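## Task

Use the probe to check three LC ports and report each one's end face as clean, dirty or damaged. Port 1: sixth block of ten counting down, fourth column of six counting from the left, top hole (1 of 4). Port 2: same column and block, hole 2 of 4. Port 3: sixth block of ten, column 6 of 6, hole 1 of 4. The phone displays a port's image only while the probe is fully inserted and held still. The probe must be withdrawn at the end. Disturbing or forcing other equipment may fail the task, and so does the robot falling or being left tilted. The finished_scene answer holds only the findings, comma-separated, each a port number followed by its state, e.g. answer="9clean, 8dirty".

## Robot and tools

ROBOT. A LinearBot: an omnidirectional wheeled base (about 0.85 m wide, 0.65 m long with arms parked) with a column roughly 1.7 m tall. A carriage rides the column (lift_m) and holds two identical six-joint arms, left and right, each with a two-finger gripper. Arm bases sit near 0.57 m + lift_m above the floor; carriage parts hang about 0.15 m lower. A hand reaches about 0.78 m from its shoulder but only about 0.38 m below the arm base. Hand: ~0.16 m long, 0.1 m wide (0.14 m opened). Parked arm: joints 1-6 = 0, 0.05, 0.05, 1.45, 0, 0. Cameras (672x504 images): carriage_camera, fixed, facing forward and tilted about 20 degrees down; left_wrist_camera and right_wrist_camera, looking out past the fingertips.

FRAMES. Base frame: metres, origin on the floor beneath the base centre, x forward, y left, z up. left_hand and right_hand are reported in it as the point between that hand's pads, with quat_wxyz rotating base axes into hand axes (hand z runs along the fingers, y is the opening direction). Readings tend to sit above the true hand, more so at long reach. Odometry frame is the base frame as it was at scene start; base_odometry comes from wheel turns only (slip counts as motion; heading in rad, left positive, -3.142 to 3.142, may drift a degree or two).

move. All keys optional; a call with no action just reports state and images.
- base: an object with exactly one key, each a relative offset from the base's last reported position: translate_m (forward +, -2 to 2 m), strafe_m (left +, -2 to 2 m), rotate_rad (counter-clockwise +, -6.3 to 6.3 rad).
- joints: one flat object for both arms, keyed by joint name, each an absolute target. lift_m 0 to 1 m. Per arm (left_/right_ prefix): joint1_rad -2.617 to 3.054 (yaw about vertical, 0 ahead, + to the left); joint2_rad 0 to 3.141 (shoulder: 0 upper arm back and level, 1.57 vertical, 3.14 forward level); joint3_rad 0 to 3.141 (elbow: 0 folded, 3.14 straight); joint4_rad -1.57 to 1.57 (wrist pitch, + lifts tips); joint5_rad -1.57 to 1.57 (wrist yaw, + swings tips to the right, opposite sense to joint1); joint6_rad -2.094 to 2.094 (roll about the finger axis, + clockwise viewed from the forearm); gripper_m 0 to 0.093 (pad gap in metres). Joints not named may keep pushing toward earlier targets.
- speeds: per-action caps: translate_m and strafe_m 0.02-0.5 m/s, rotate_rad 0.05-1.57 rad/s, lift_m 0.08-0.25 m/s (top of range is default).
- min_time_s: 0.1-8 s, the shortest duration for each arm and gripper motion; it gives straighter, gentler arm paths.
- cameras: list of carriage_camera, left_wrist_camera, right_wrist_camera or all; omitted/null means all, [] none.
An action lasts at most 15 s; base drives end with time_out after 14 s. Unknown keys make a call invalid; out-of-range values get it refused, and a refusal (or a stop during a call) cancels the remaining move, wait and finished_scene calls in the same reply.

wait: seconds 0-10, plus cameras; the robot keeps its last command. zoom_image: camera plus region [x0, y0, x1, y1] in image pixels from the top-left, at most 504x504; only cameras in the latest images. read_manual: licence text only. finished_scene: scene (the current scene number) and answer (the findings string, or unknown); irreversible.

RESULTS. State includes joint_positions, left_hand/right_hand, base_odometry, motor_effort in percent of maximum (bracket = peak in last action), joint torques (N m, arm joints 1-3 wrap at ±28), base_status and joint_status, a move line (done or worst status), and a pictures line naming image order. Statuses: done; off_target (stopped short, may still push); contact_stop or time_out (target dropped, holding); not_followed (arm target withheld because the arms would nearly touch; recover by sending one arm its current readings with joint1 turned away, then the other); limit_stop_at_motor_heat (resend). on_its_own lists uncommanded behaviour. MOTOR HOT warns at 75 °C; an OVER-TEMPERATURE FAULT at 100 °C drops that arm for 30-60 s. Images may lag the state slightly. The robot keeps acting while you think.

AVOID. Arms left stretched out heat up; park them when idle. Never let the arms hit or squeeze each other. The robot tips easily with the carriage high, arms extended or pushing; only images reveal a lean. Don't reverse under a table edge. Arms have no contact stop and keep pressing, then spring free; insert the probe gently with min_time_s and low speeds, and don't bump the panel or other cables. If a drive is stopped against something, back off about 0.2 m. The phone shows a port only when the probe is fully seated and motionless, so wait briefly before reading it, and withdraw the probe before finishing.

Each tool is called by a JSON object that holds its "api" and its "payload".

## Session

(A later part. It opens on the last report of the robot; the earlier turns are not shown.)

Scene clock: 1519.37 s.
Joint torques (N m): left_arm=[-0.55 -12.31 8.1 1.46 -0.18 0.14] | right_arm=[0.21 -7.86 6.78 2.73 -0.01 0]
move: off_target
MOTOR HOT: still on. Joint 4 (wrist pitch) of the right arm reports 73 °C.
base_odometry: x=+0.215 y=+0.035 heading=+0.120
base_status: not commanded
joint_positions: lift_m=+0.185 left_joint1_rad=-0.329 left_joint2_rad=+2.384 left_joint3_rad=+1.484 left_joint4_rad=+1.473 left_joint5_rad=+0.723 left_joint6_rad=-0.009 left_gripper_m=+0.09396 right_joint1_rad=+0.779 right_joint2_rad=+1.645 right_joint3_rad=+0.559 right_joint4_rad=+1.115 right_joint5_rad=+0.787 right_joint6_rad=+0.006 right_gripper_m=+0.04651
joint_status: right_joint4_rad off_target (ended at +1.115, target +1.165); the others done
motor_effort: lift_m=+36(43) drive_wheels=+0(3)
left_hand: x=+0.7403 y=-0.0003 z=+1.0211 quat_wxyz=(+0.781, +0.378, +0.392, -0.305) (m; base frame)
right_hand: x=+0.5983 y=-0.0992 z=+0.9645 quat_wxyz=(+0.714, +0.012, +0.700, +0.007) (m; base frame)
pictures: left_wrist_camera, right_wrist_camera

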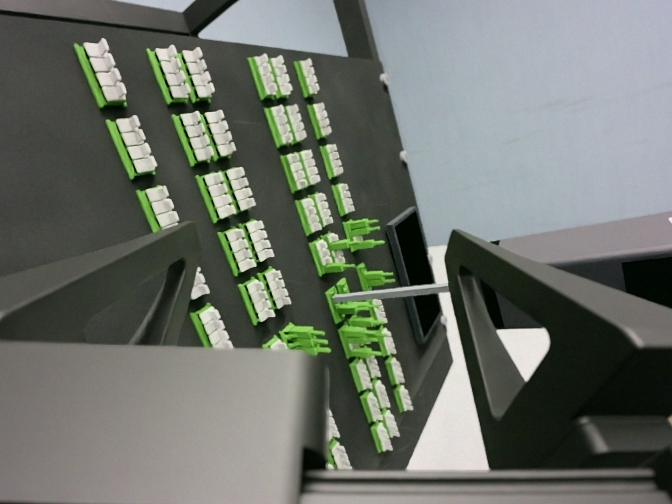

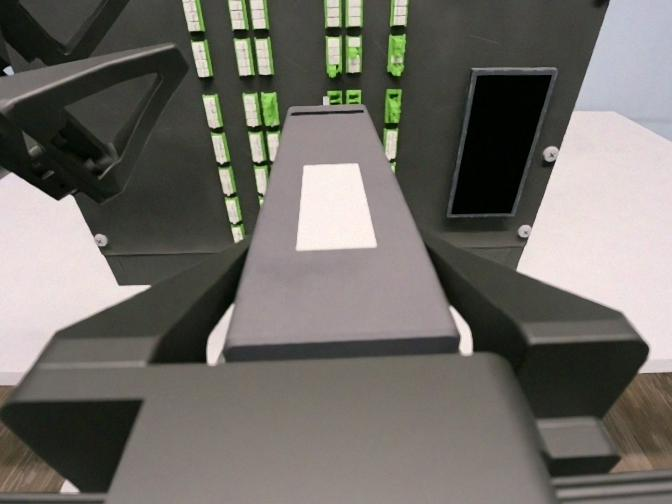

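{"api": "move", "payload": {"base": {"translate_m":-0.07}, "speeds": {"translate_m":0.05}, "cameras": ["right_wrist_camera"]}}

{"api": "zoom_image", "payload": {"camera": "right_wrist_camera", "region": [290, 70, 390, 150]}}

{"api": "move", "payload": {"joints": {"right_joint1_rad":-0.3,"right_joint5_rad":0.3,"right_joint4_rad":1.145,"right_joint6_rad":0}, "min_time_s": 3, "cameras": []}}

{"api": "move", "payload": {"joints": {"left_joint1_rad":-0.601,"left_joint2_rad":2.563,"left_joint3_rad":2.11,"left_joint4_rad":0.52,"left_joint5_rad":-0.25,"left_joint6_rad":0}, "min_time_s": 4}}

Scene clock: 1675.93 s.
Joint torques (N m): left_arm=[-0.28 -12.14 8.12 1.45 -0.2 0.13] | right_arm=[-0.21 -7.82 6.86 2.72 0.05 0.01]
move: done
MOTOR HOT: cleared for the motors of the right arm.
base_odometry: x=+0.146 y=+0.027 heading=+0.120
base_status: done
joint_positions: lift_m=+0.185 left_joint1_rad=-0.329 left_joint2_rad=+2.384 left_joint3_rad=+1.484 left_joint4_rad=+1.473 left_joint5_rad=+0.723 left_joint6_rad=-0.009 left_gripper_m=+0.09396 right_joint1_rad=+0.781 right_joint2_rad=+1.645 right_joint3_rad=+0.559 right_joint4_rad=+1.113 right_joint5_rad=+0.785 right_joint6_rad=+0.006 right_gripper_m=+0.04651
joint_status: not commanded
motor_effort: lift_m=+36(37) drive_wheels=+3(9)
left_hand: x=+0.7402 y=-0.0005 z=+1.0211 quat_wxyz=(+0.781, +0.378, +0.392, -0.305) (m; base frame)
right_hand: x=+0.5979 y=-0.0983 z=+0.9642 quat_wxyz=(+0.714, +0.010, +0.700, +0.007) (m; base frame)
pictures: right_wrist_camera

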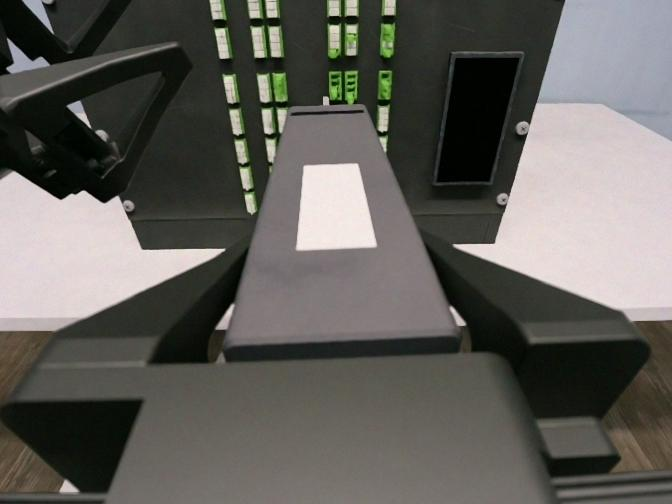

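Scaled by 5.040.

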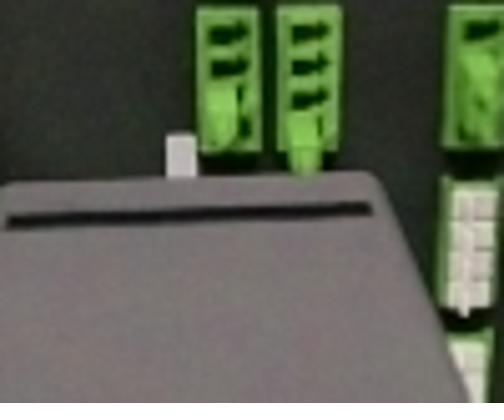

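Scene clock: 1679.23 s.
Joint torques (N m): left_arm=[-0.35 -12.25 8.14 1.44 -0.18 0.11] | right_arm=[-0.81 -8.06 6.94 3.02 -0.01 0.01]
move: off_target
base_odometry: x=+0.146 y=+0.027 heading=+0.120
base_status: not commanded
joint_positions: lift_m=+0.185 left_joint1_rad=-0.329 left_joint2_rad=+2.384 left_joint3_rad=+1.484 left_joint4_rad=+1.473 left_joint5_rad=+0.723 left_joint6_rad=-0.009 left_gripper_m=+0.09396 right_joint1_rad=-0.295 right_joint2_rad=+1.645 right_joint3_rad=+0.559 right_joint4_rad=+1.086 right_joint5_rad=+0.310 right_joint6_rad=+0.006 right_gripper_m=+0.04653
joint_status: right_joint4_rad off_target (ended at +1.086, target +1.145); the others done
motor_effort: lift_m=+36(36) drive_wheels=+3(3)
left_hand: x=+0.7402 y=-0.0005 z=+1.0211 quat_wxyz=(+0.781, +0.378, +0.392, -0.305) (m; base frame)
right_hand: x=+0.6367 y=-0.4748 z=+0.9588 quat_wxyz=(+0.676, +0.213, +0.674, -0.209) (m; base frame)
pictures: none
No camera images: "cameras" was empty.

Scene clock: 1683.53 s.
Joint torques (N m): left_arm=[-0.5 -12.53 12.66 1.9 -0.25 0.15] | right_arm=[-0.87 -8.08 6.9 3.04 -0.01 0.01]
move: done
base_odometry: x=+0.146 y=+0.027 heading=+0.120
base_status: not commanded
joint_positions: lift_m=+0.185 left_joint1_rad=-0.594 left_joint2_rad=+2.549 left_joint3_rad=+2.068 left_joint4_rad=+0.523 left_joint5_rad=-0.233 left_joint6_rad=-0.009 left_gripper_m=+0.09396 right_joint1_rad=-0.295 right_joint2_rad=+1.645 right_joint3_rad=+0.559 right_joint4_rad=+1.084 right_joint5_rad=+0.308 right_joint6_rad=+0.006 right_gripper_m=+0.04653
joint_status: all done
motor_effort: lift_m=+36(37) drive_wheels=+3(3)
left_hand: x=+0.8497 y=-0.0776 z=+0.9816 quat_wxyz=(+0.708, +0.118, +0.683, -0.136) (m; base frame)
right_hand: x=+0.6369 y=-0.4746 z=+0.9585 quat_wxyz=(+0.675, +0.212, +0.675, -0.208) (m; base frame)
pictures: carriage_camera, left_wrist_camera, right_wrist_camera

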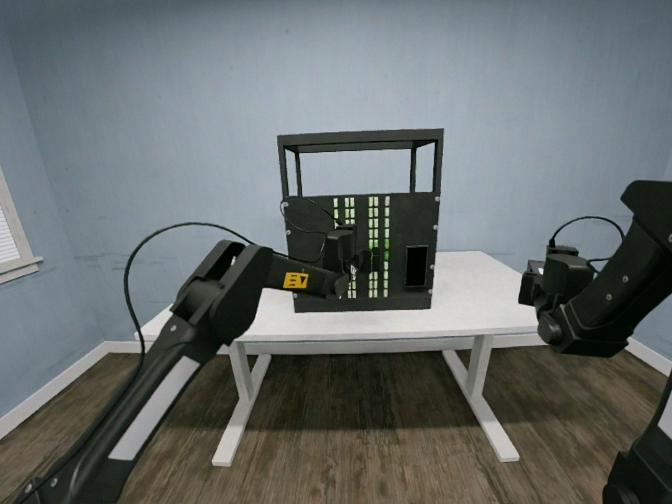

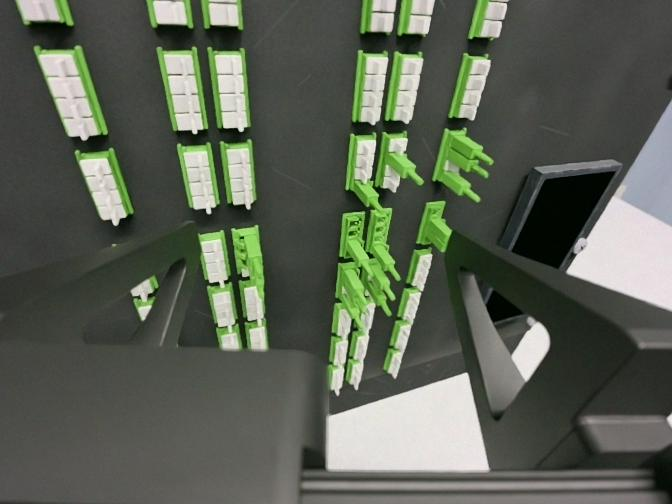

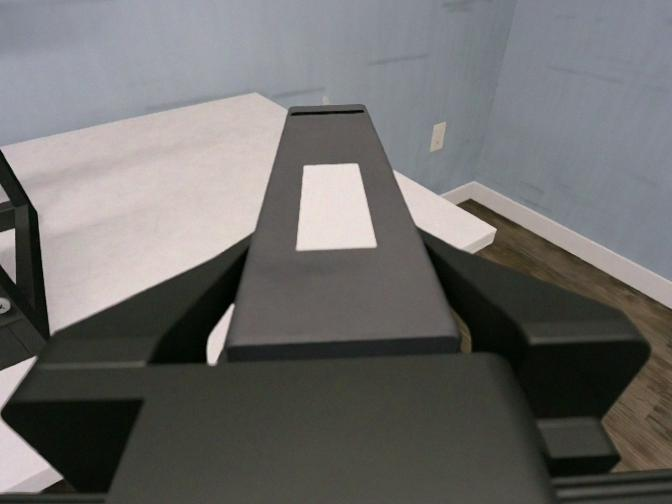

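{"api": "zoom_image", "payload": {"camera": "left_wrist_camera", "region": [320, 180, 470, 320]}}

{"api": "zoom_image", "payload": {"camera": "left_wrist_camera", "region": [335, 200, 395, 250]}}

Scaled by 3.360.

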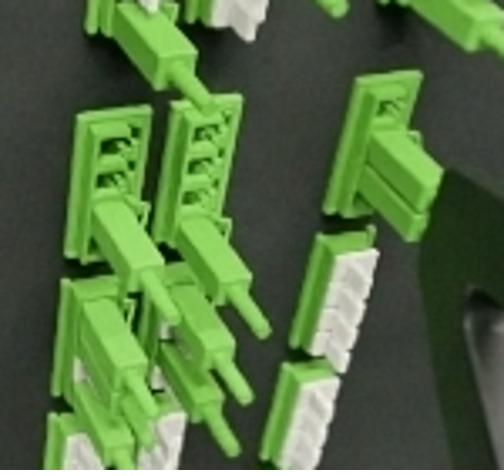

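Scaled by 8.400.

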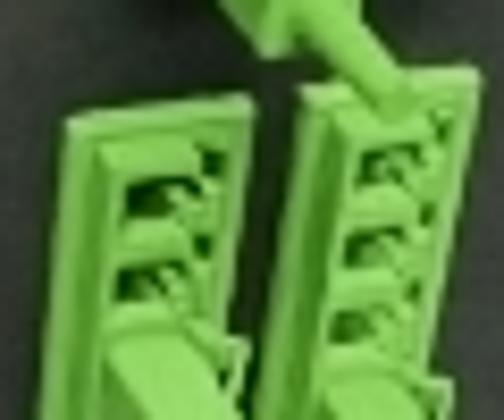

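{"api": "move", "payload": {"joints": {"left_joint1_rad":-0.345,"left_joint2_rad":2.1,"left_joint3_rad":1.6,"left_joint4_rad":0.30,"left_joint5_rad":0.70,"left_gripper_m":0.03}, "min_time_s": 4, "cameras": []}}

{"api": "move", "payload": {"joints": {"right_joint1_rad":0.785,"right_joint5_rad":0.822,"right_joint4_rad":1.168,"right_joint6_rad":0.02}, "min_time_s": 3, "cameras": []}}

{"api": "move", "payload": {"joints": {"left_joint2_rad":2.28,"left_joint3_rad":1.85,"left_joint4_rad":0.32}, "min_time_s": 2, "base": {"translate_m":0.05}, "speeds": {"translate_m":0.04}}}

Scene clock: 1766.90 s.
Joint torques (N m): left_arm=[0.76 -16.34 7.31 1.88 0.24 0.17] | right_arm=[-0.85 -8.06 6.98 3.04 0 0.02]
move: done
MOTOR HOT: joint 2 (shoulder) of the left arm reports 80 °C; the controller stops that arm at 100 °C. To cool a motor, set the load down, stop pushing, or move to a pose that needs little force.
MOTOR HOT: joint 4 (wrist pitch) of the right arm reports 76 °C; the controller stops that arm at 100 °C. To cool a motor, set the load down, stop pushing, or move to a pose that needs little force.
base_odometry: x=+0.146 y=+0.027 heading=+0.120
base_status: not commanded
joint_positions: lift_m=+0.185 left_joint1_rad=-0.352 left_joint2_rad=+2.154 left_joint3_rad=+1.609 left_joint4_rad=+0.302 left_joint5_rad=+0.683 left_joint6_rad=-0.009 left_gripper_m=+0.03010 right_joint1_rad=-0.295 right_joint2_rad=+1.645 right_joint3_rad=+0.559 right_joint4_rad=+1.084 right_joint5_rad=+0.308 right_joint6_rad=+0.006 right_gripper_m=+0.04653
joint_status: all done
motor_effort: lift_m=+36(37) drive_wheels=+3(3)
left_hand: x=+0.7593 y=-0.0158 z=+0.9789 quat_wxyz=(+0.524, +0.330, +0.696, -0.364) (m; base frame)
right_hand: x=+0.6369 y=-0.4746 z=+0.9585 quat_wxyz=(+0.675, +0.212, +0.675, -0.208) (m; base frame)
pictures: none
No camera images: "cameras" was empty.

Scene clock: 1770.20 s.
Joint torques (N m): left_arm=[0.75 -16.32 7.28 1.85 0.19 0.16] | right_arm=[0.09 -7.92 6.75 2.84 0.19 0.22]
move: off_target
MOTOR HOT: still on. Joint 2 (shoulder) of the left arm reports 79 °C.
MOTOR HOT: still on. Joint 4 (wrist pitch) of the right arm reports 76 °C.
base_odometry: x=+0.146 y=+0.027 heading=+0.120
base_status: not commanded
joint_positions: lift_m=+0.185 left_joint1_rad=-0.352 left_joint2_rad=+2.154 left_joint3_rad=+1.609 left_joint4_rad=+0.301 left_joint5_rad=+0.684 left_joint6_rad=-0.009 left_gripper_m=+0.03009 right_joint1_rad=+0.780 right_joint2_rad=+1.645 right_joint3_rad=+0.559 right_joint4_rad=+1.106 right_joint5_rad=+0.811 right_joint6_rad=+0.006 right_gripper_m=+0.04651
joint_status: right_joint4_rad off_target (ended at +1.106, target +1.168); the others done
motor_effort: lift_m=+36(36) drive_wheels=+2(3)
left_hand: x=+0.7591 y=-0.0159 z=+0.9786 quat_wxyz=(+0.523, +0.330, +0.696, -0.364) (m; base frame)
right_hand: x=+0.5981 y=-0.1031 z=+0.9627 quat_wxyz=(+0.712, +0.018, +0.702, -0.004) (m; base frame)
pictures: none
No camera images: "cameras" was empty.

Scene clock: 1772.50 s.
Joint torques (N m): left_arm=[0.64 -11.11 12.63 2.07 0.16 0.17] | right_arm=[0.14 -7.87 6.78 2.77 0.16 0.22]
move: done
MOTOR HOT: still on. Joint 2 (shoulder) of the left arm reports 79 °C.
MOTOR HOT: still on. Joint 4 (wrist pitch) of the right arm reports 76 °C.
base_odometry: x=+0.195 y=+0.032 heading=+0.119
base_status: done
joint_positions: lift_m=+0.185 left_joint1_rad=-0.350 left_joint2_rad=+2.268 left_joint3_rad=+1.808 left_joint4_rad=+0.298 left_joint5_rad=+0.686 left_joint6_rad=-0.009 left_gripper_m=+0.03009 right_joint1_rad=+0.781 right_joint2_rad=+1.645 right_joint3_rad=+0.559 right_joint4_rad=+1.110 right_joint5_rad=+0.813 right_joint6_rad=+0.007 right_gripper_m=+0.04651
joint_status: all done
motor_effort: lift_m=+35(36) drive_wheels=-5(8)
left_hand: x=+0.7904 y=-0.0266 z=+0.9985 quat_wxyz=(+0.554, +0.336, +0.670, -0.361) (m; base frame)
right_hand: x=+0.5978 y=-0.1030 z=+0.9634 quat_wxyz=(+0.713, +0.020, +0.701, -0.003) (m; base frame)
pictures: carriage_camera, left_wrist_camera, right_wrist_camera

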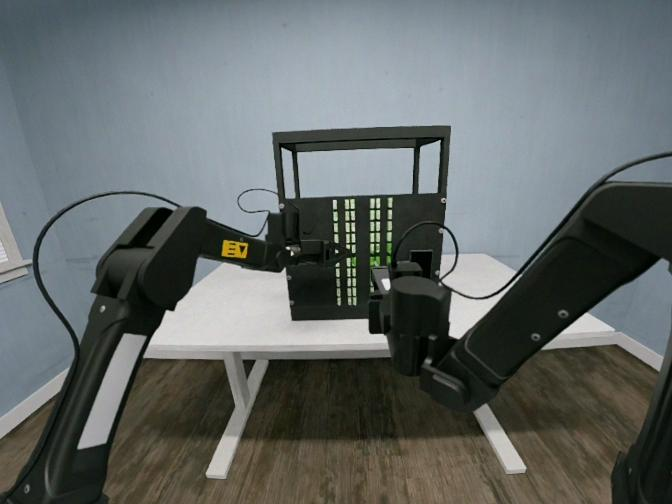

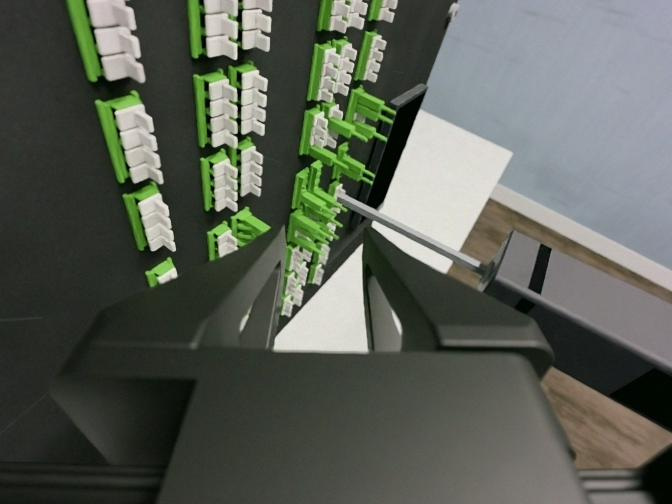

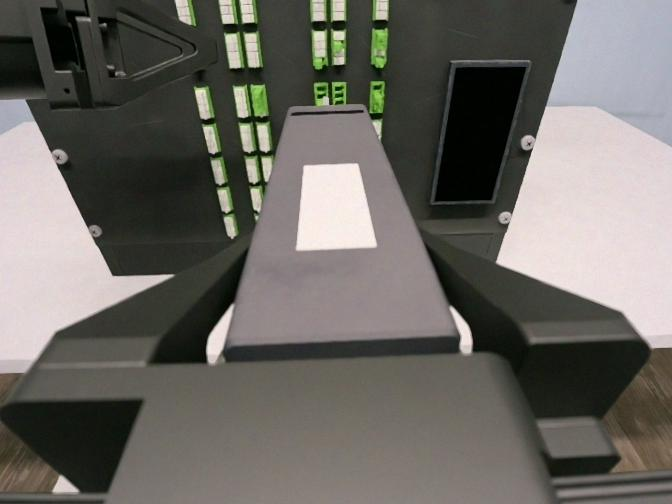

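{"api": "zoom_image", "payload": {"camera": "left_wrist_camera", "region": [280, 130, 520, 300]}}

{"api": "zoom_image", "payload": {"camera": "left_wrist_camera", "region": [285, 155, 365, 225]}}

Scaled by 2.100.

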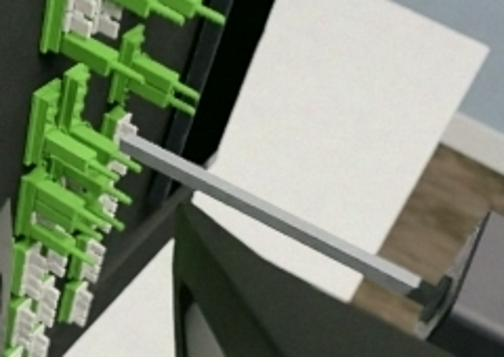

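Scaled by 6.300.

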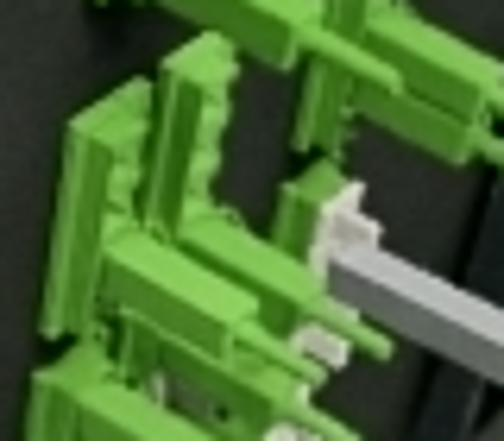

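{"api": "zoom_image", "payload": {"camera": "left_wrist_camera", "region": [290, 160, 330, 200]}}

{"api": "zoom_image", "payload": {"camera": "right_wrist_camera", "region": [306, 72, 356, 112]}}

Scaled by 12.600.

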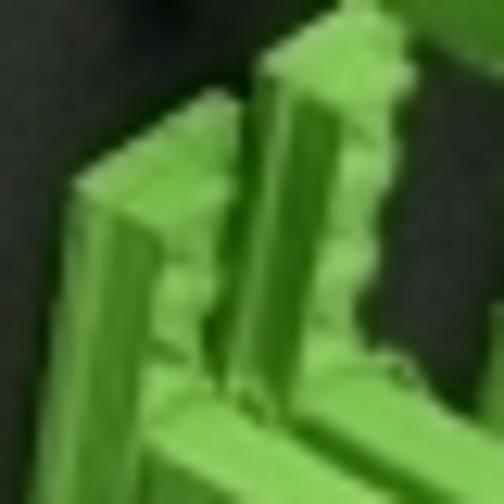

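Scaled by 10.080.

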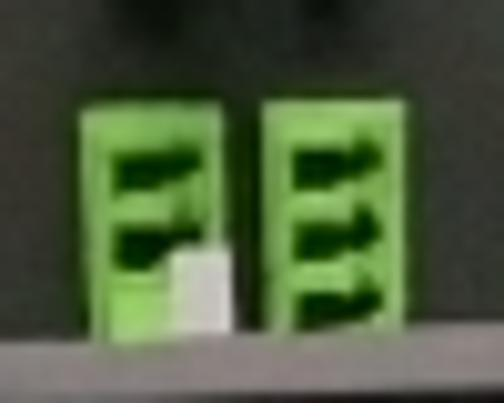

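{"api": "move", "payload": {"joints": {"right_joint1_rad":0.811,"right_joint5_rad":0.850}, "min_time_s": 0.5, "base": {"translate_m":0.015}, "speeds": {"translate_m":0.03}, "cameras": []}}

{"api": "wait", "payload": {"seconds": 0.8, "cameras": ["left_wrist_camera","right_wrist_camera"]}}

{"api": "zoom_image", "payload": {"camera": "right_wrist_camera", "region": [306, 76, 346, 112]}}

{"api": "zoom_image", "payload": {"camera": "left_wrist_camera", "region": [290, 150, 370, 220]}}

Scene clock: 1824.90 s.
Joint torques (N m): left_arm=[0.47 -11.47 12.23 2.03 0.14 0.15] | right_arm=[0.01 -7.9 6.72 2.71 0.15 0.22]
move: done
MOTOR HOT: cleared for the motors of the left arm.
MOTOR HOT: cleared for the motors of the right arm.
base_odometry: x=+0.210 y=+0.034 heading=+0.119
base_status: done
joint_positions: lift_m=+0.185 left_joint1_rad=-0.349 left_joint2_rad=+2.271 left_joint3_rad=+1.810 left_joint4_rad=+0.300 left_joint5_rad=+0.686 left_joint6_rad=-0.009 left_gripper_m=+0.03009 right_joint1_rad=+0.806 right_joint2_rad=+1.645 right_joint3_rad=+0.559 right_joint4_rad=+1.114 right_joint5_rad=+0.841 right_joint6_rad=+0.007 right_gripper_m=+0.04651
joint_status: all done
motor_effort: lift_m=+35(36) drive_wheels=+3(9)
left_hand: x=+0.7915 y=-0.0260 z=+0.9975 quat_wxyz=(+0.555, +0.336, +0.670, -0.361) (m; base frame)
right_hand: x=+0.5929 y=-0.0988 z=+0.9641 quat_wxyz=(+0.714, +0.022, +0.700, -0.003) (m; base frame)
pictures: none
No camera images: "cameras" was empty.

Scene clock: 1825.70 s.
Joint torques (N m): left_arm=[0.4 -11.51 12.44 2.06 0.13 0.16] | right_arm=[0.17 -7.87 6.79 2.72 0.15 0.21]
base_odometry: x=+0.210 y=+0.034 heading=+0.119
base_status: done
joint_positions: lift_m=+0.185 left_joint1_rad=-0.349 left_joint2_rad=+2.271 left_joint3_rad=+1.810 left_joint4_rad=+0.300 left_joint5_rad=+0.686 left_joint6_rad=-0.009 left_gripper_m=+0.03009 right_joint1_rad=+0.806 right_joint2_rad=+1.645 right_joint3_rad=+0.559 right_joint4_rad=+1.114 right_joint5_rad=+0.841 right_joint6_rad=+0.007 right_gripper_m=+0.04651
joint_status: all done
motor_effort: lift_m=+36(36) drive_wheels=+3(9)
left_hand: x=+0.7915 y=-0.0260 z=+0.9975 quat_wxyz=(+0.555, +0.336, +0.670, -0.361) (m; base frame)
right_hand: x=+0.5929 y=-0.0988 z=+0.9641 quat_wxyz=(+0.714, +0.022, +0.700, -0.003) (m; base frame)
wait: 0.80 s; at rest by 0.27 s
pictures: left_wrist_camera, right_wrist_camera

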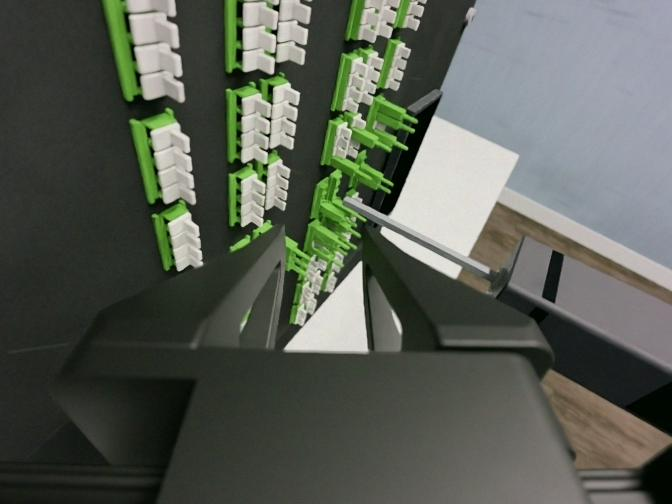

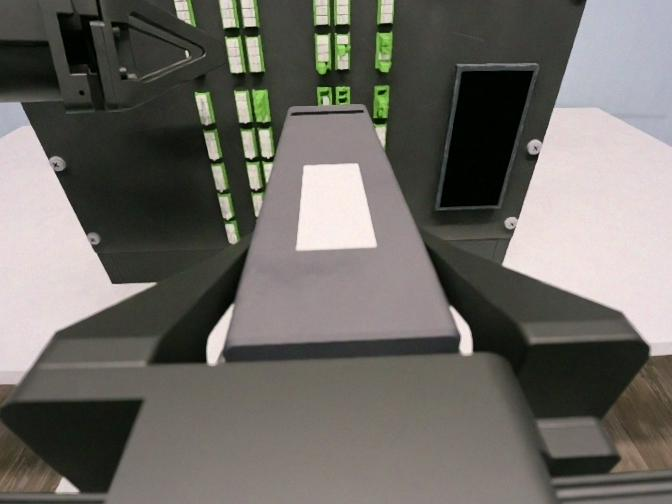

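Scaled by 12.600.

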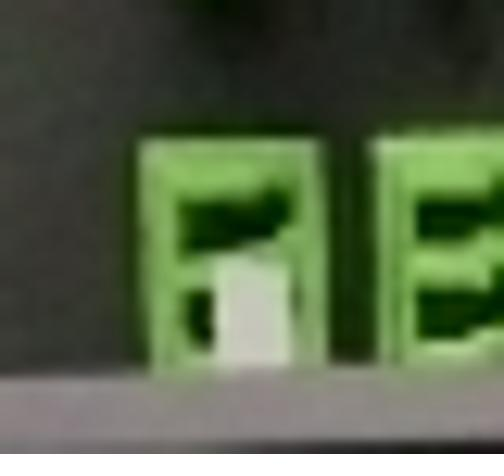

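Scaled by 6.300.

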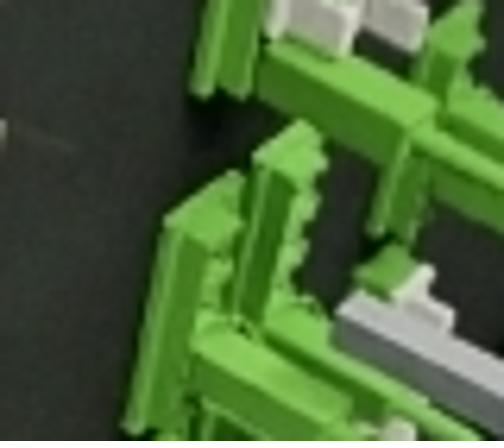

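{"api": "zoom_image", "payload": {"camera": "right_wrist_camera", "region": [316, 90, 336, 110]}}

{"api": "zoom_image", "payload": {"camera": "left_wrist_camera", "region": [335, 190, 375, 225]}}

{"api": "zoom_image", "payload": {"camera": "left_wrist_camera", "region": [470, 225, 560, 315]}}

Scaled by 25.200.

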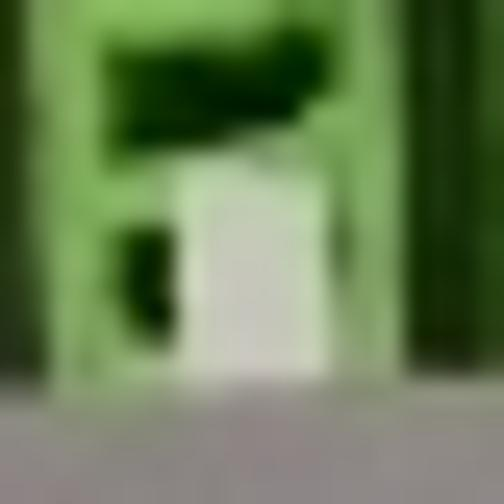

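Scaled by 12.600.

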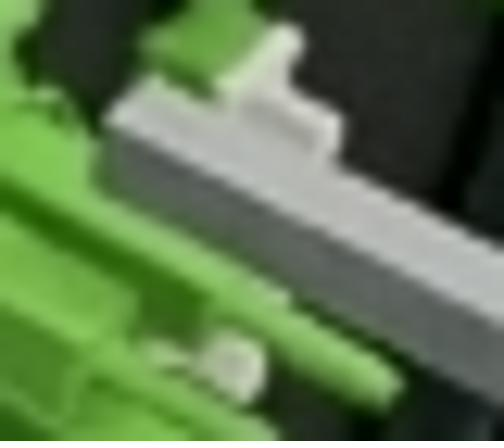

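Scaled by 5.600.

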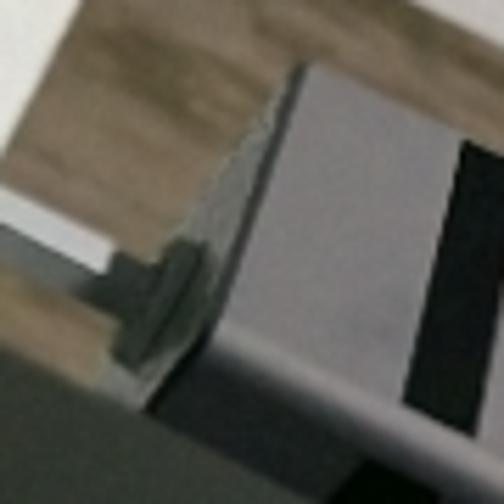

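{"api": "move", "payload": {"joints": {"right_joint1_rad":0.825,"right_joint5_rad":0.864}, "min_time_s": 0.5, "base": {"translate_m":0.009}, "speeds": {"translate_m":0.03}, "cameras": []}}

{"api": "wait", "payload": {"seconds": 0.8, "cameras": ["left_wrist_camera","right_wrist_camera"]}}

{"api": "zoom_image", "payload": {"camera": "right_wrist_camera", "region": [316, 84, 346, 110]}}

{"api": "zoom_image", "payload": {"camera": "left_wrist_camera", "region": [300, 155, 360, 215]}}

Scene clock: 1867.47 s.
Joint torques (N m): left_arm=[0.39 -11.48 12.05 2 0.13 0.16] | right_arm=[0.38 -8.01 6.74 2.69 0.13 0.21]
move: done
base_odometry: x=+0.219 y=+0.035 heading=+0.118
base_status: done
joint_positions: lift_m=+0.185 left_joint1_rad=-0.347 left_joint2_rad=+2.272 left_joint3_rad=+1.814 left_joint4_rad=+0.303 left_joint5_rad=+0.686 left_joint6_rad=-0.009 left_gripper_m=+0.03009 right_joint1_rad=+0.820 right_joint2_rad=+1.645 right_joint3_rad=+0.559 right_joint4_rad=+1.115 right_joint5_rad=+0.855 right_joint6_rad=+0.007 right_gripper_m=+0.04651
joint_status: all done
motor_effort: lift_m=+36(37) drive_wheels=+3(10)
left_hand: x=+0.7925 y=-0.0254 z=+0.9991 quat_wxyz=(+0.557, +0.336, +0.669, -0.360) (m; base frame)
right_hand: x=+0.5900 y=-0.0961 z=+0.9643 quat_wxyz=(+0.714, +0.023, +0.700, -0.002) (m; base frame)
pictures: none
No camera images: "cameras" was empty.

Scene clock: 1868.27 s.
Joint torques (N m): left_arm=[0.31 -11.47 11.89 2 0.14 0.16] | right_arm=[0.2 -7.83 6.71 2.71 0.18 0.21]
base_odometry: x=+0.219 y=+0.035 heading=+0.118
base_status: done
joint_positions: lift_m=+0.185 left_joint1_rad=-0.347 left_joint2_rad=+2.272 left_joint3_rad=+1.814 left_joint4_rad=+0.303 left_joint5_rad=+0.686 left_joint6_rad=-0.009 left_gripper_m=+0.03009 right_joint1_rad=+0.820 right_joint2_rad=+1.645 right_joint3_rad=+0.559 right_joint4_rad=+1.115 right_joint5_rad=+0.855 right_joint6_rad=+0.007 right_gripper_m=+0.04651
joint_status: all done
motor_effort: lift_m=+36(37) drive_wheels=+3(10)
left_hand: x=+0.7925 y=-0.0254 z=+0.9991 quat_wxyz=(+0.557, +0.336, +0.669, -0.360) (m; base frame)
right_hand: x=+0.5900 y=-0.0962 z=+0.9643 quat_wxyz=(+0.714, +0.023, +0.700, -0.002) (m; base frame)
wait: 0.80 s; at rest by 0.27 s
pictures: left_wrist_camera, right_wrist_camera

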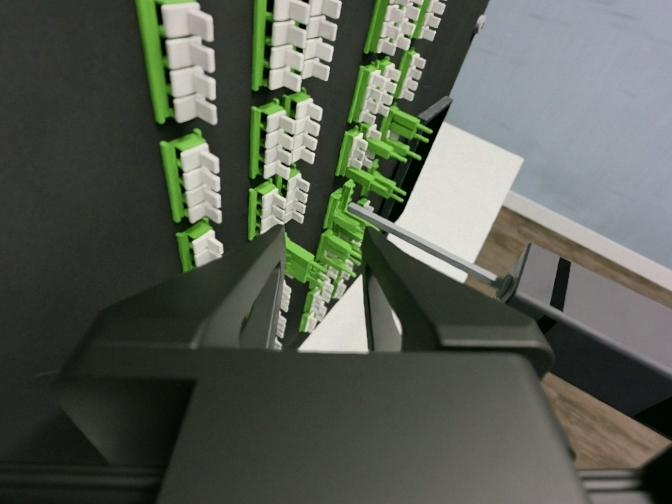

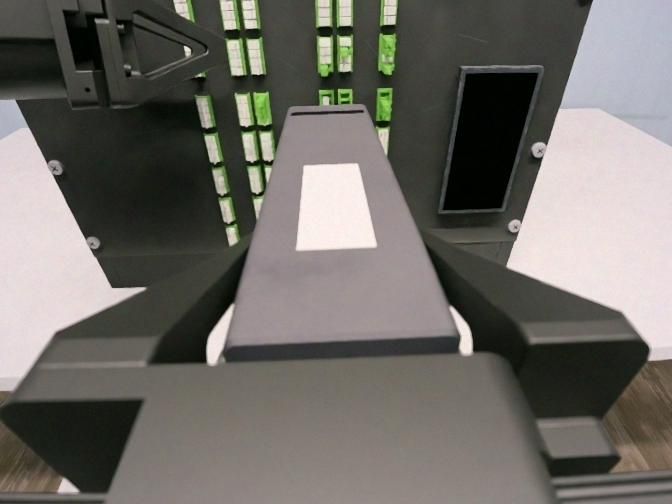

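Scaled by 16.800.

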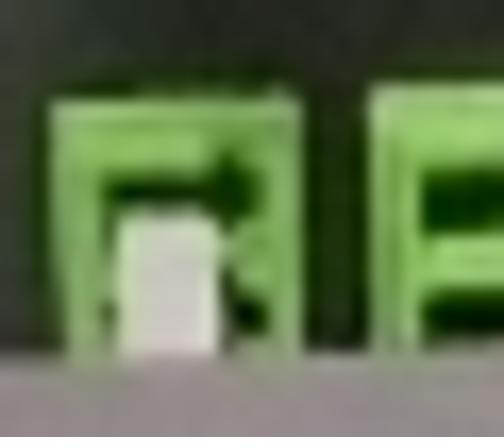

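Scaled by 8.400.

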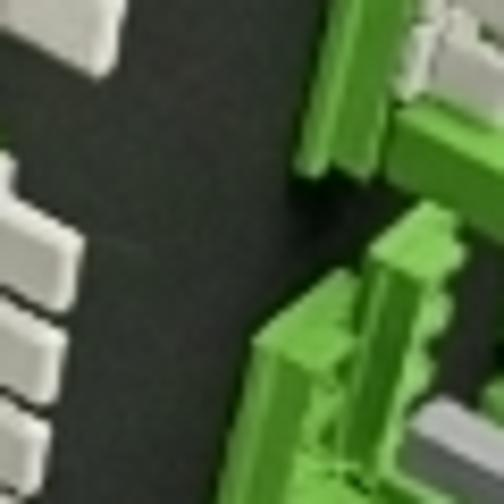

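{"api": "move", "payload": {"joints": {"right_joint1_rad":0.8292,"right_joint5_rad":0.868}, "base": {"translate_m":0.003}, "speeds": {"translate_m":0.02}, "cameras": []}}

{"api": "wait", "payload": {"seconds": 0.8, "cameras": ["left_wrist_camera","right_wrist_camera"]}}

{"api": "zoom_image", "payload": {"camera": "right_wrist_camera", "region": [316, 84, 346, 110]}}

{"api": "zoom_image", "payload": {"camera": "left_wrist_camera", "region": [320, 180, 370, 230]}}

Scene clock: 1885.10 s.
Joint torques (N m): left_arm=[0.38 -11.86 11.97 2.01 0.11 0.15] | right_arm=[0.08 -8.05 6.72 2.6 0.16 0.2]
move: done
base_odometry: x=+0.222 y=+0.035 heading=+0.118
base_status: done
joint_positions: lift_m=+0.185 left_joint1_rad=-0.347 left_joint2_rad=+2.274 left_joint3_rad=+1.814 left_joint4_rad=+0.305 left_joint5_rad=+0.687 left_joint6_rad=-0.009 left_gripper_m=+0.03009 right_joint1_rad=+0.824 right_joint2_rad=+1.645 right_joint3_rad=+0.559 right_joint4_rad=+1.116 right_joint5_rad=+0.862 right_joint6_rad=+0.007 right_gripper_m=+0.04651
joint_status: all done
motor_effort: lift_m=+35(36) drive_wheels=+3(9)
left_hand: x=+0.7926 y=-0.0255 z=+0.9983 quat_wxyz=(+0.557, +0.336, +0.669, -0.360) (m; base frame)
right_hand: x=+0.5892 y=-0.0957 z=+0.9645 quat_wxyz=(+0.714, +0.024, +0.700, -0.003) (m; base frame)
pictures: none
No camera images: "cameras" was empty.

Scene clock: 1885.90 s.
Joint torques (N m): left_arm=[0.35 -11.86 11.79 2.03 0.14 0.15] | right_arm=[0.18 -7.83 6.71 2.67 0.12 0.21]
base_odometry: x=+0.222 y=+0.035 heading=+0.117
base_status: done
joint_positions: lift_m=+0.185 left_joint1_rad=-0.347 left_joint2_rad=+2.274 left_joint3_rad=+1.814 left_joint4_rad=+0.305 left_joint5_rad=+0.687 left_joint6_rad=-0.009 left_gripper_m=+0.03009 right_joint1_rad=+0.824 right_joint2_rad=+1.645 right_joint3_rad=+0.559 right_joint4_rad=+1.116 right_joint5_rad=+0.862 right_joint6_rad=+0.007 right_gripper_m=+0.04651
joint_status: all done
motor_effort: lift_m=+36(36) drive_wheels=+3(9)
left_hand: x=+0.7926 y=-0.0255 z=+0.9983 quat_wxyz=(+0.557, +0.336, +0.669, -0.360) (m; base frame)
right_hand: x=+0.5892 y=-0.0957 z=+0.9645 quat_wxyz=(+0.714, +0.024, +0.700, -0.003) (m; base frame)
wait: 0.80 s; at rest by 0.27 s
pictures: left_wrist_camera, right_wrist_camera

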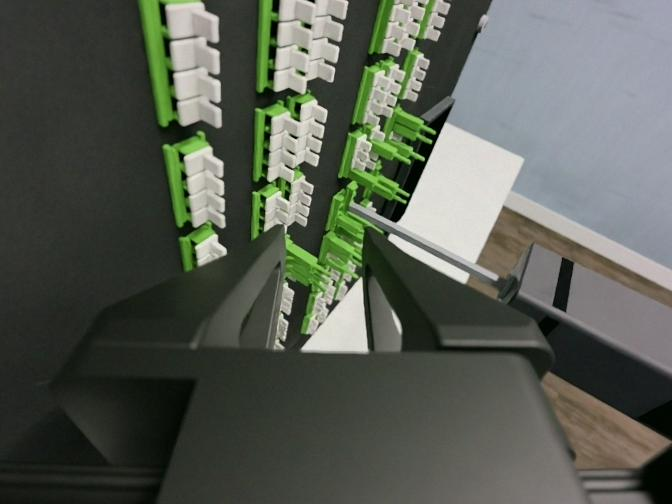

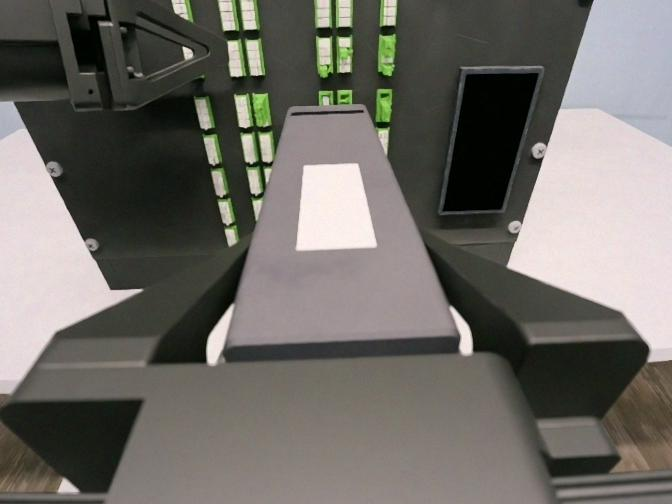

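Scaled by 16.800.

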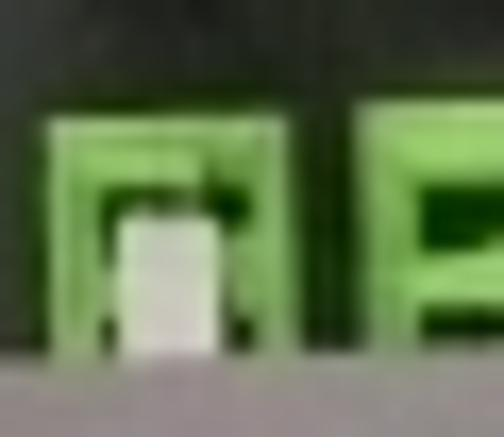

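Scaled by 10.080.

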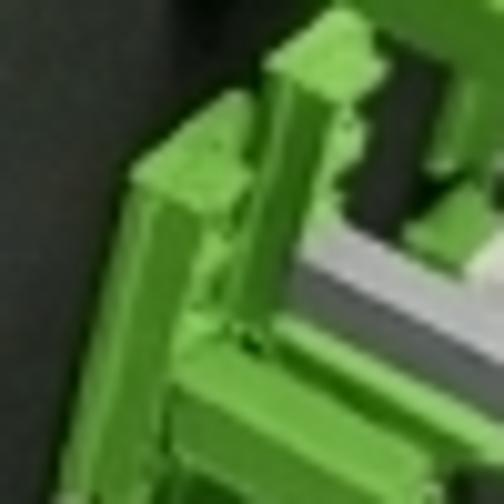

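{"api": "move", "payload": {"joints": {"right_joint5_rad":0.850}, "cameras": []}}

{"api": "wait", "payload": {"seconds": 0.5, "cameras": ["right_wrist_camera"]}}

{"api": "zoom_image", "payload": {"camera": "right_wrist_camera", "region": [316, 84, 346, 110]}}

Scene clock: 1898.17 s.
Joint torques (N m): left_arm=[0.34 -11.7 12.01 2.02 0.14 0.15] | right_arm=[0.2 -7.87 6.75 2.67 -0.05 0.19]
move: done
base_odometry: x=+0.222 y=+0.035 heading=+0.117
base_status: not commanded
joint_positions: lift_m=+0.185 left_joint1_rad=-0.347 left_joint2_rad=+2.274 left_joint3_rad=+1.814 left_joint4_rad=+0.305 left_joint5_rad=+0.687 left_joint6_rad=-0.009 left_gripper_m=+0.03009 right_joint1_rad=+0.824 right_joint2_rad=+1.645 right_joint3_rad=+0.559 right_joint4_rad=+1.116 right_joint5_rad=+0.860 right_joint6_rad=+0.007 right_gripper_m=+0.04651
joint_status: all done
motor_effort: lift_m=+35(37) drive_wheels=+3(3)
left_hand: x=+0.7926 y=-0.0255 z=+0.9983 quat_wxyz=(+0.557, +0.336, +0.669, -0.360) (m; base frame)
right_hand: x=+0.5892 y=-0.0954 z=+0.9645 quat_wxyz=(+0.714, +0.023, +0.700, -0.002) (m; base frame)
pictures: none
No camera images: "cameras" was empty.

Scene clock: 1898.67 s.
Joint torques (N m): left_arm=[0.28 -11.73 12.04 2.02 0.12 0.17] | right_arm=[0.18 -7.86 6.74 2.67 -0.03 0.22]
base_odometry: x=+0.222 y=+0.035 heading=+0.117
base_status: not commanded
joint_positions: lift_m=+0.185 left_joint1_rad=-0.347 left_joint2_rad=+2.274 left_joint3_rad=+1.814 left_joint4_rad=+0.305 left_joint5_rad=+0.687 left_joint6_rad=-0.009 left_gripper_m=+0.03009 right_joint1_rad=+0.824 right_joint2_rad=+1.645 right_joint3_rad=+0.559 right_joint4_rad=+1.116 right_joint5_rad=+0.859 right_joint6_rad=+0.007 right_gripper_m=+0.04651
joint_status: all done
motor_effort: lift_m=+35(37) drive_wheels=+3(3)
left_hand: x=+0.7926 y=-0.0255 z=+0.9983 quat_wxyz=(+0.557, +0.336, +0.669, -0.360) (m; base frame)
right_hand: x=+0.5892 y=-0.0953 z=+0.9645 quat_wxyz=(+0.714, +0.023, +0.700, -0.002) (m; base frame)
wait: 0.50 s; at rest by 0.27 s
pictures: right_wrist_camera

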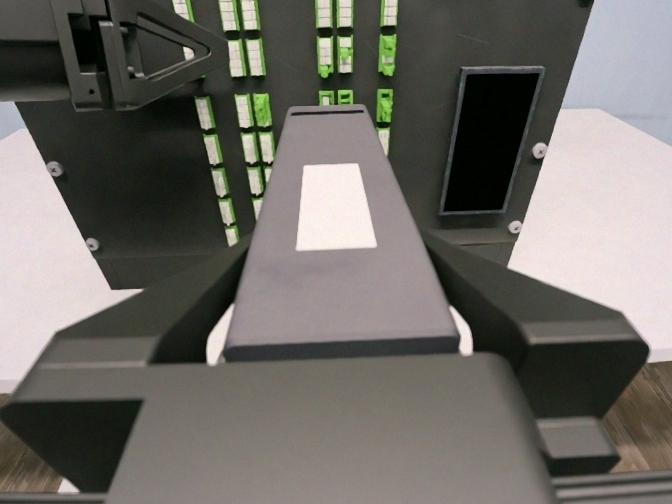

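Scaled by 16.800.

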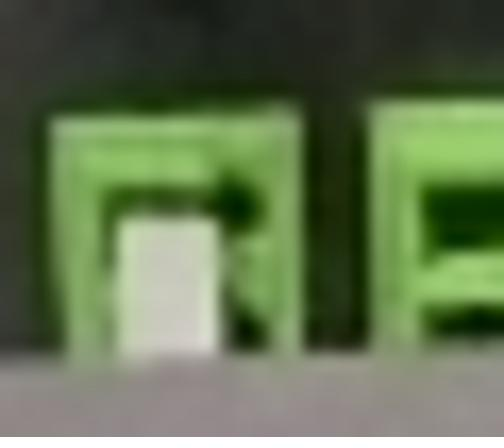

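{"api": "move", "payload": {"joints": {"right_joint5_rad":0.8465,"lift_m":0.1856}, "cameras": []}}

{"api": "wait", "payload": {"seconds": 0.5, "cameras": ["right_wrist_camera"]}}

{"api": "zoom_image", "payload": {"camera": "right_wrist_camera", "region": [316, 84, 346, 110]}}

Scene clock: 1906.07 s.
Joint torques (N m): left_arm=[0.28 -11.9 12.04 2.05 0.12 0.16] | right_arm=[0.14 -7.92 6.72 2.73 -0.03 0.21]
move: done
base_odometry: x=+0.222 y=+0.035 heading=+0.117
base_status: not commanded
joint_positions: lift_m=+0.185 left_joint1_rad=-0.347 left_joint2_rad=+2.274 left_joint3_rad=+1.814 left_joint4_rad=+0.305 left_joint5_rad=+0.687 left_joint6_rad=-0.009 left_gripper_m=+0.03009 right_joint1_rad=+0.824 right_joint2_rad=+1.645 right_joint3_rad=+0.559 right_joint4_rad=+1.116 right_joint5_rad=+0.857 right_joint6_rad=+0.007 right_gripper_m=+0.04651
joint_status: all done
motor_effort: lift_m=+38(39) drive_wheels=-4(4)
left_hand: x=+0.7926 y=-0.0255 z=+0.9987 quat_wxyz=(+0.557, +0.336, +0.669, -0.360) (m; base frame)
right_hand: x=+0.5892 y=-0.0949 z=+0.9649 quat_wxyz=(+0.714, +0.022, +0.700, -0.001) (m; base frame)
pictures: none
No camera images: "cameras" was empty.

Scene clock: 1906.57 s.
Joint torques (N m): left_arm=[0.29 -11.66 11.96 2.01 0.12 0.16] | right_arm=[0.17 -7.87 6.75 2.68 -0.02 0.22]
base_odometry: x=+0.222 y=+0.035 heading=+0.117
base_status: not commanded
joint_positions: lift_m=+0.185 left_joint1_rad=-0.347 left_joint2_rad=+2.274 left_joint3_rad=+1.814 left_joint4_rad=+0.305 left_joint5_rad=+0.687 left_joint6_rad=-0.009 left_gripper_m=+0.03009 right_joint1_rad=+0.824 right_joint2_rad=+1.645 right_joint3_rad=+0.559 right_joint4_rad=+1.116 right_joint5_rad=+0.856 right_joint6_rad=+0.007 right_gripper_m=+0.04651
joint_status: all done
motor_effort: lift_m=+38(39) drive_wheels=+3(4)
left_hand: x=+0.7926 y=-0.0255 z=+0.9987 quat_wxyz=(+0.557, +0.336, +0.669, -0.360) (m; base frame)
right_hand: x=+0.5892 y=-0.0948 z=+0.9649 quat_wxyz=(+0.714, +0.022, +0.700, -0.001) (m; base frame)
wait: 0.50 s; at rest by 0.27 s
pictures: right_wrist_camera

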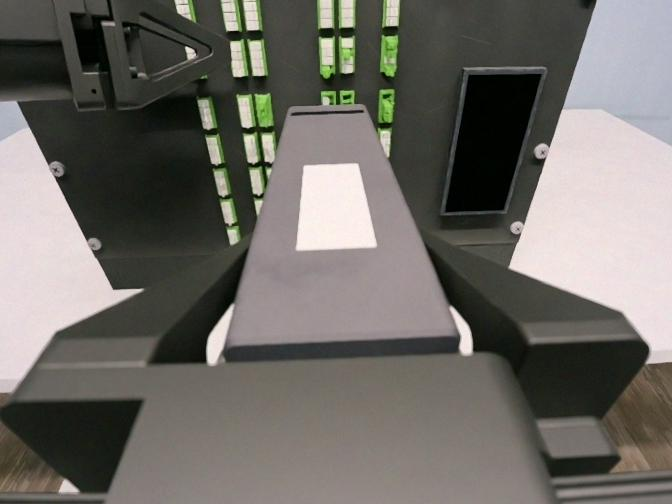

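Scaled by 16.800.

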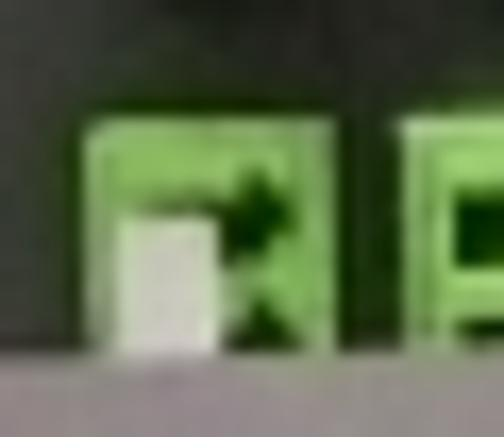

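{"api": "move", "payload": {"joints": {"right_joint5_rad":0.867}, "cameras": []}}

{"api": "wait", "payload": {"seconds": 0.5, "cameras": ["right_wrist_camera"]}}

{"api": "zoom_image", "payload": {"camera": "right_wrist_camera", "region": [316, 84, 346, 110]}}

Scene clock: 1915.53 s.
Joint torques (N m): left_arm=[0.31 -11.73 12.04 2.01 0.12 0.16] | right_arm=[0.21 -7.84 6.74 2.67 0.14 0.22]
move: done
base_odometry: x=+0.222 y=+0.035 heading=+0.117
base_status: not commanded
joint_positions: lift_m=+0.185 left_joint1_rad=-0.347 left_joint2_rad=+2.274 left_joint3_rad=+1.814 left_joint4_rad=+0.305 left_joint5_rad=+0.687 left_joint6_rad=-0.009 left_gripper_m=+0.03009 right_joint1_rad=+0.824 right_joint2_rad=+1.645 right_joint3_rad=+0.559 right_joint4_rad=+1.116 right_joint5_rad=+0.857 right_joint6_rad=+0.007 right_gripper_m=+0.04651
joint_status: all done
motor_effort: lift_m=+38(38) drive_wheels=+3(3)
left_hand: x=+0.7926 y=-0.0255 z=+0.9987 quat_wxyz=(+0.557, +0.336, +0.669, -0.360) (m; base frame)
right_hand: x=+0.5892 y=-0.0950 z=+0.9649 quat_wxyz=(+0.714, +0.022, +0.700, -0.001) (m; base frame)
pictures: none
No camera images: "cameras" was empty.

Scene clock: 1916.03 s.
Joint torques (N m): left_arm=[0.31 -11.63 12 2.02 0.13 0.17] | right_arm=[0.17 -7.84 6.78 2.67 0.17 0.2]
base_odometry: x=+0.222 y=+0.035 heading=+0.117
base_status: not commanded
joint_positions: lift_m=+0.185 left_joint1_rad=-0.347 left_joint2_rad=+2.274 left_joint3_rad=+1.814 left_joint4_rad=+0.305 left_joint5_rad=+0.687 left_joint6_rad=-0.009 left_gripper_m=+0.03009 right_joint1_rad=+0.824 right_joint2_rad=+1.645 right_joint3_rad=+0.559 right_joint4_rad=+1.116 right_joint5_rad=+0.857 right_joint6_rad=+0.007 right_gripper_m=+0.04651
joint_status: all done
motor_effort: lift_m=+38(38) drive_wheels=+3(3)
left_hand: x=+0.7926 y=-0.0255 z=+0.9987 quat_wxyz=(+0.557, +0.336, +0.669, -0.360) (m; base frame)
right_hand: x=+0.5892 y=-0.0950 z=+0.9649 quat_wxyz=(+0.714, +0.022, +0.700, -0.001) (m; base frame)
wait: 0.50 s; at rest by 0.27 s
pictures: right_wrist_camera

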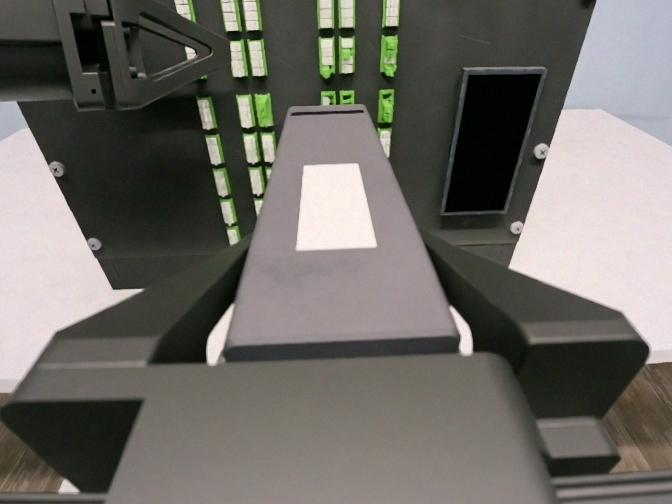

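Scaled by 16.800.

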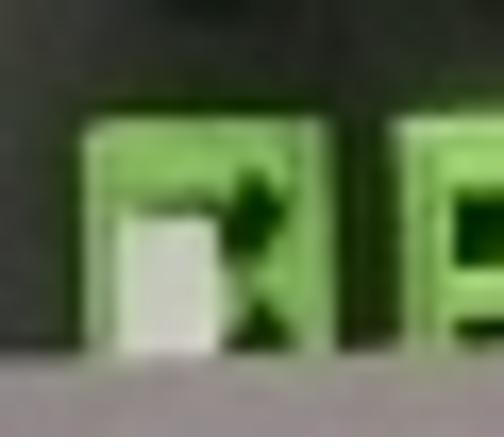

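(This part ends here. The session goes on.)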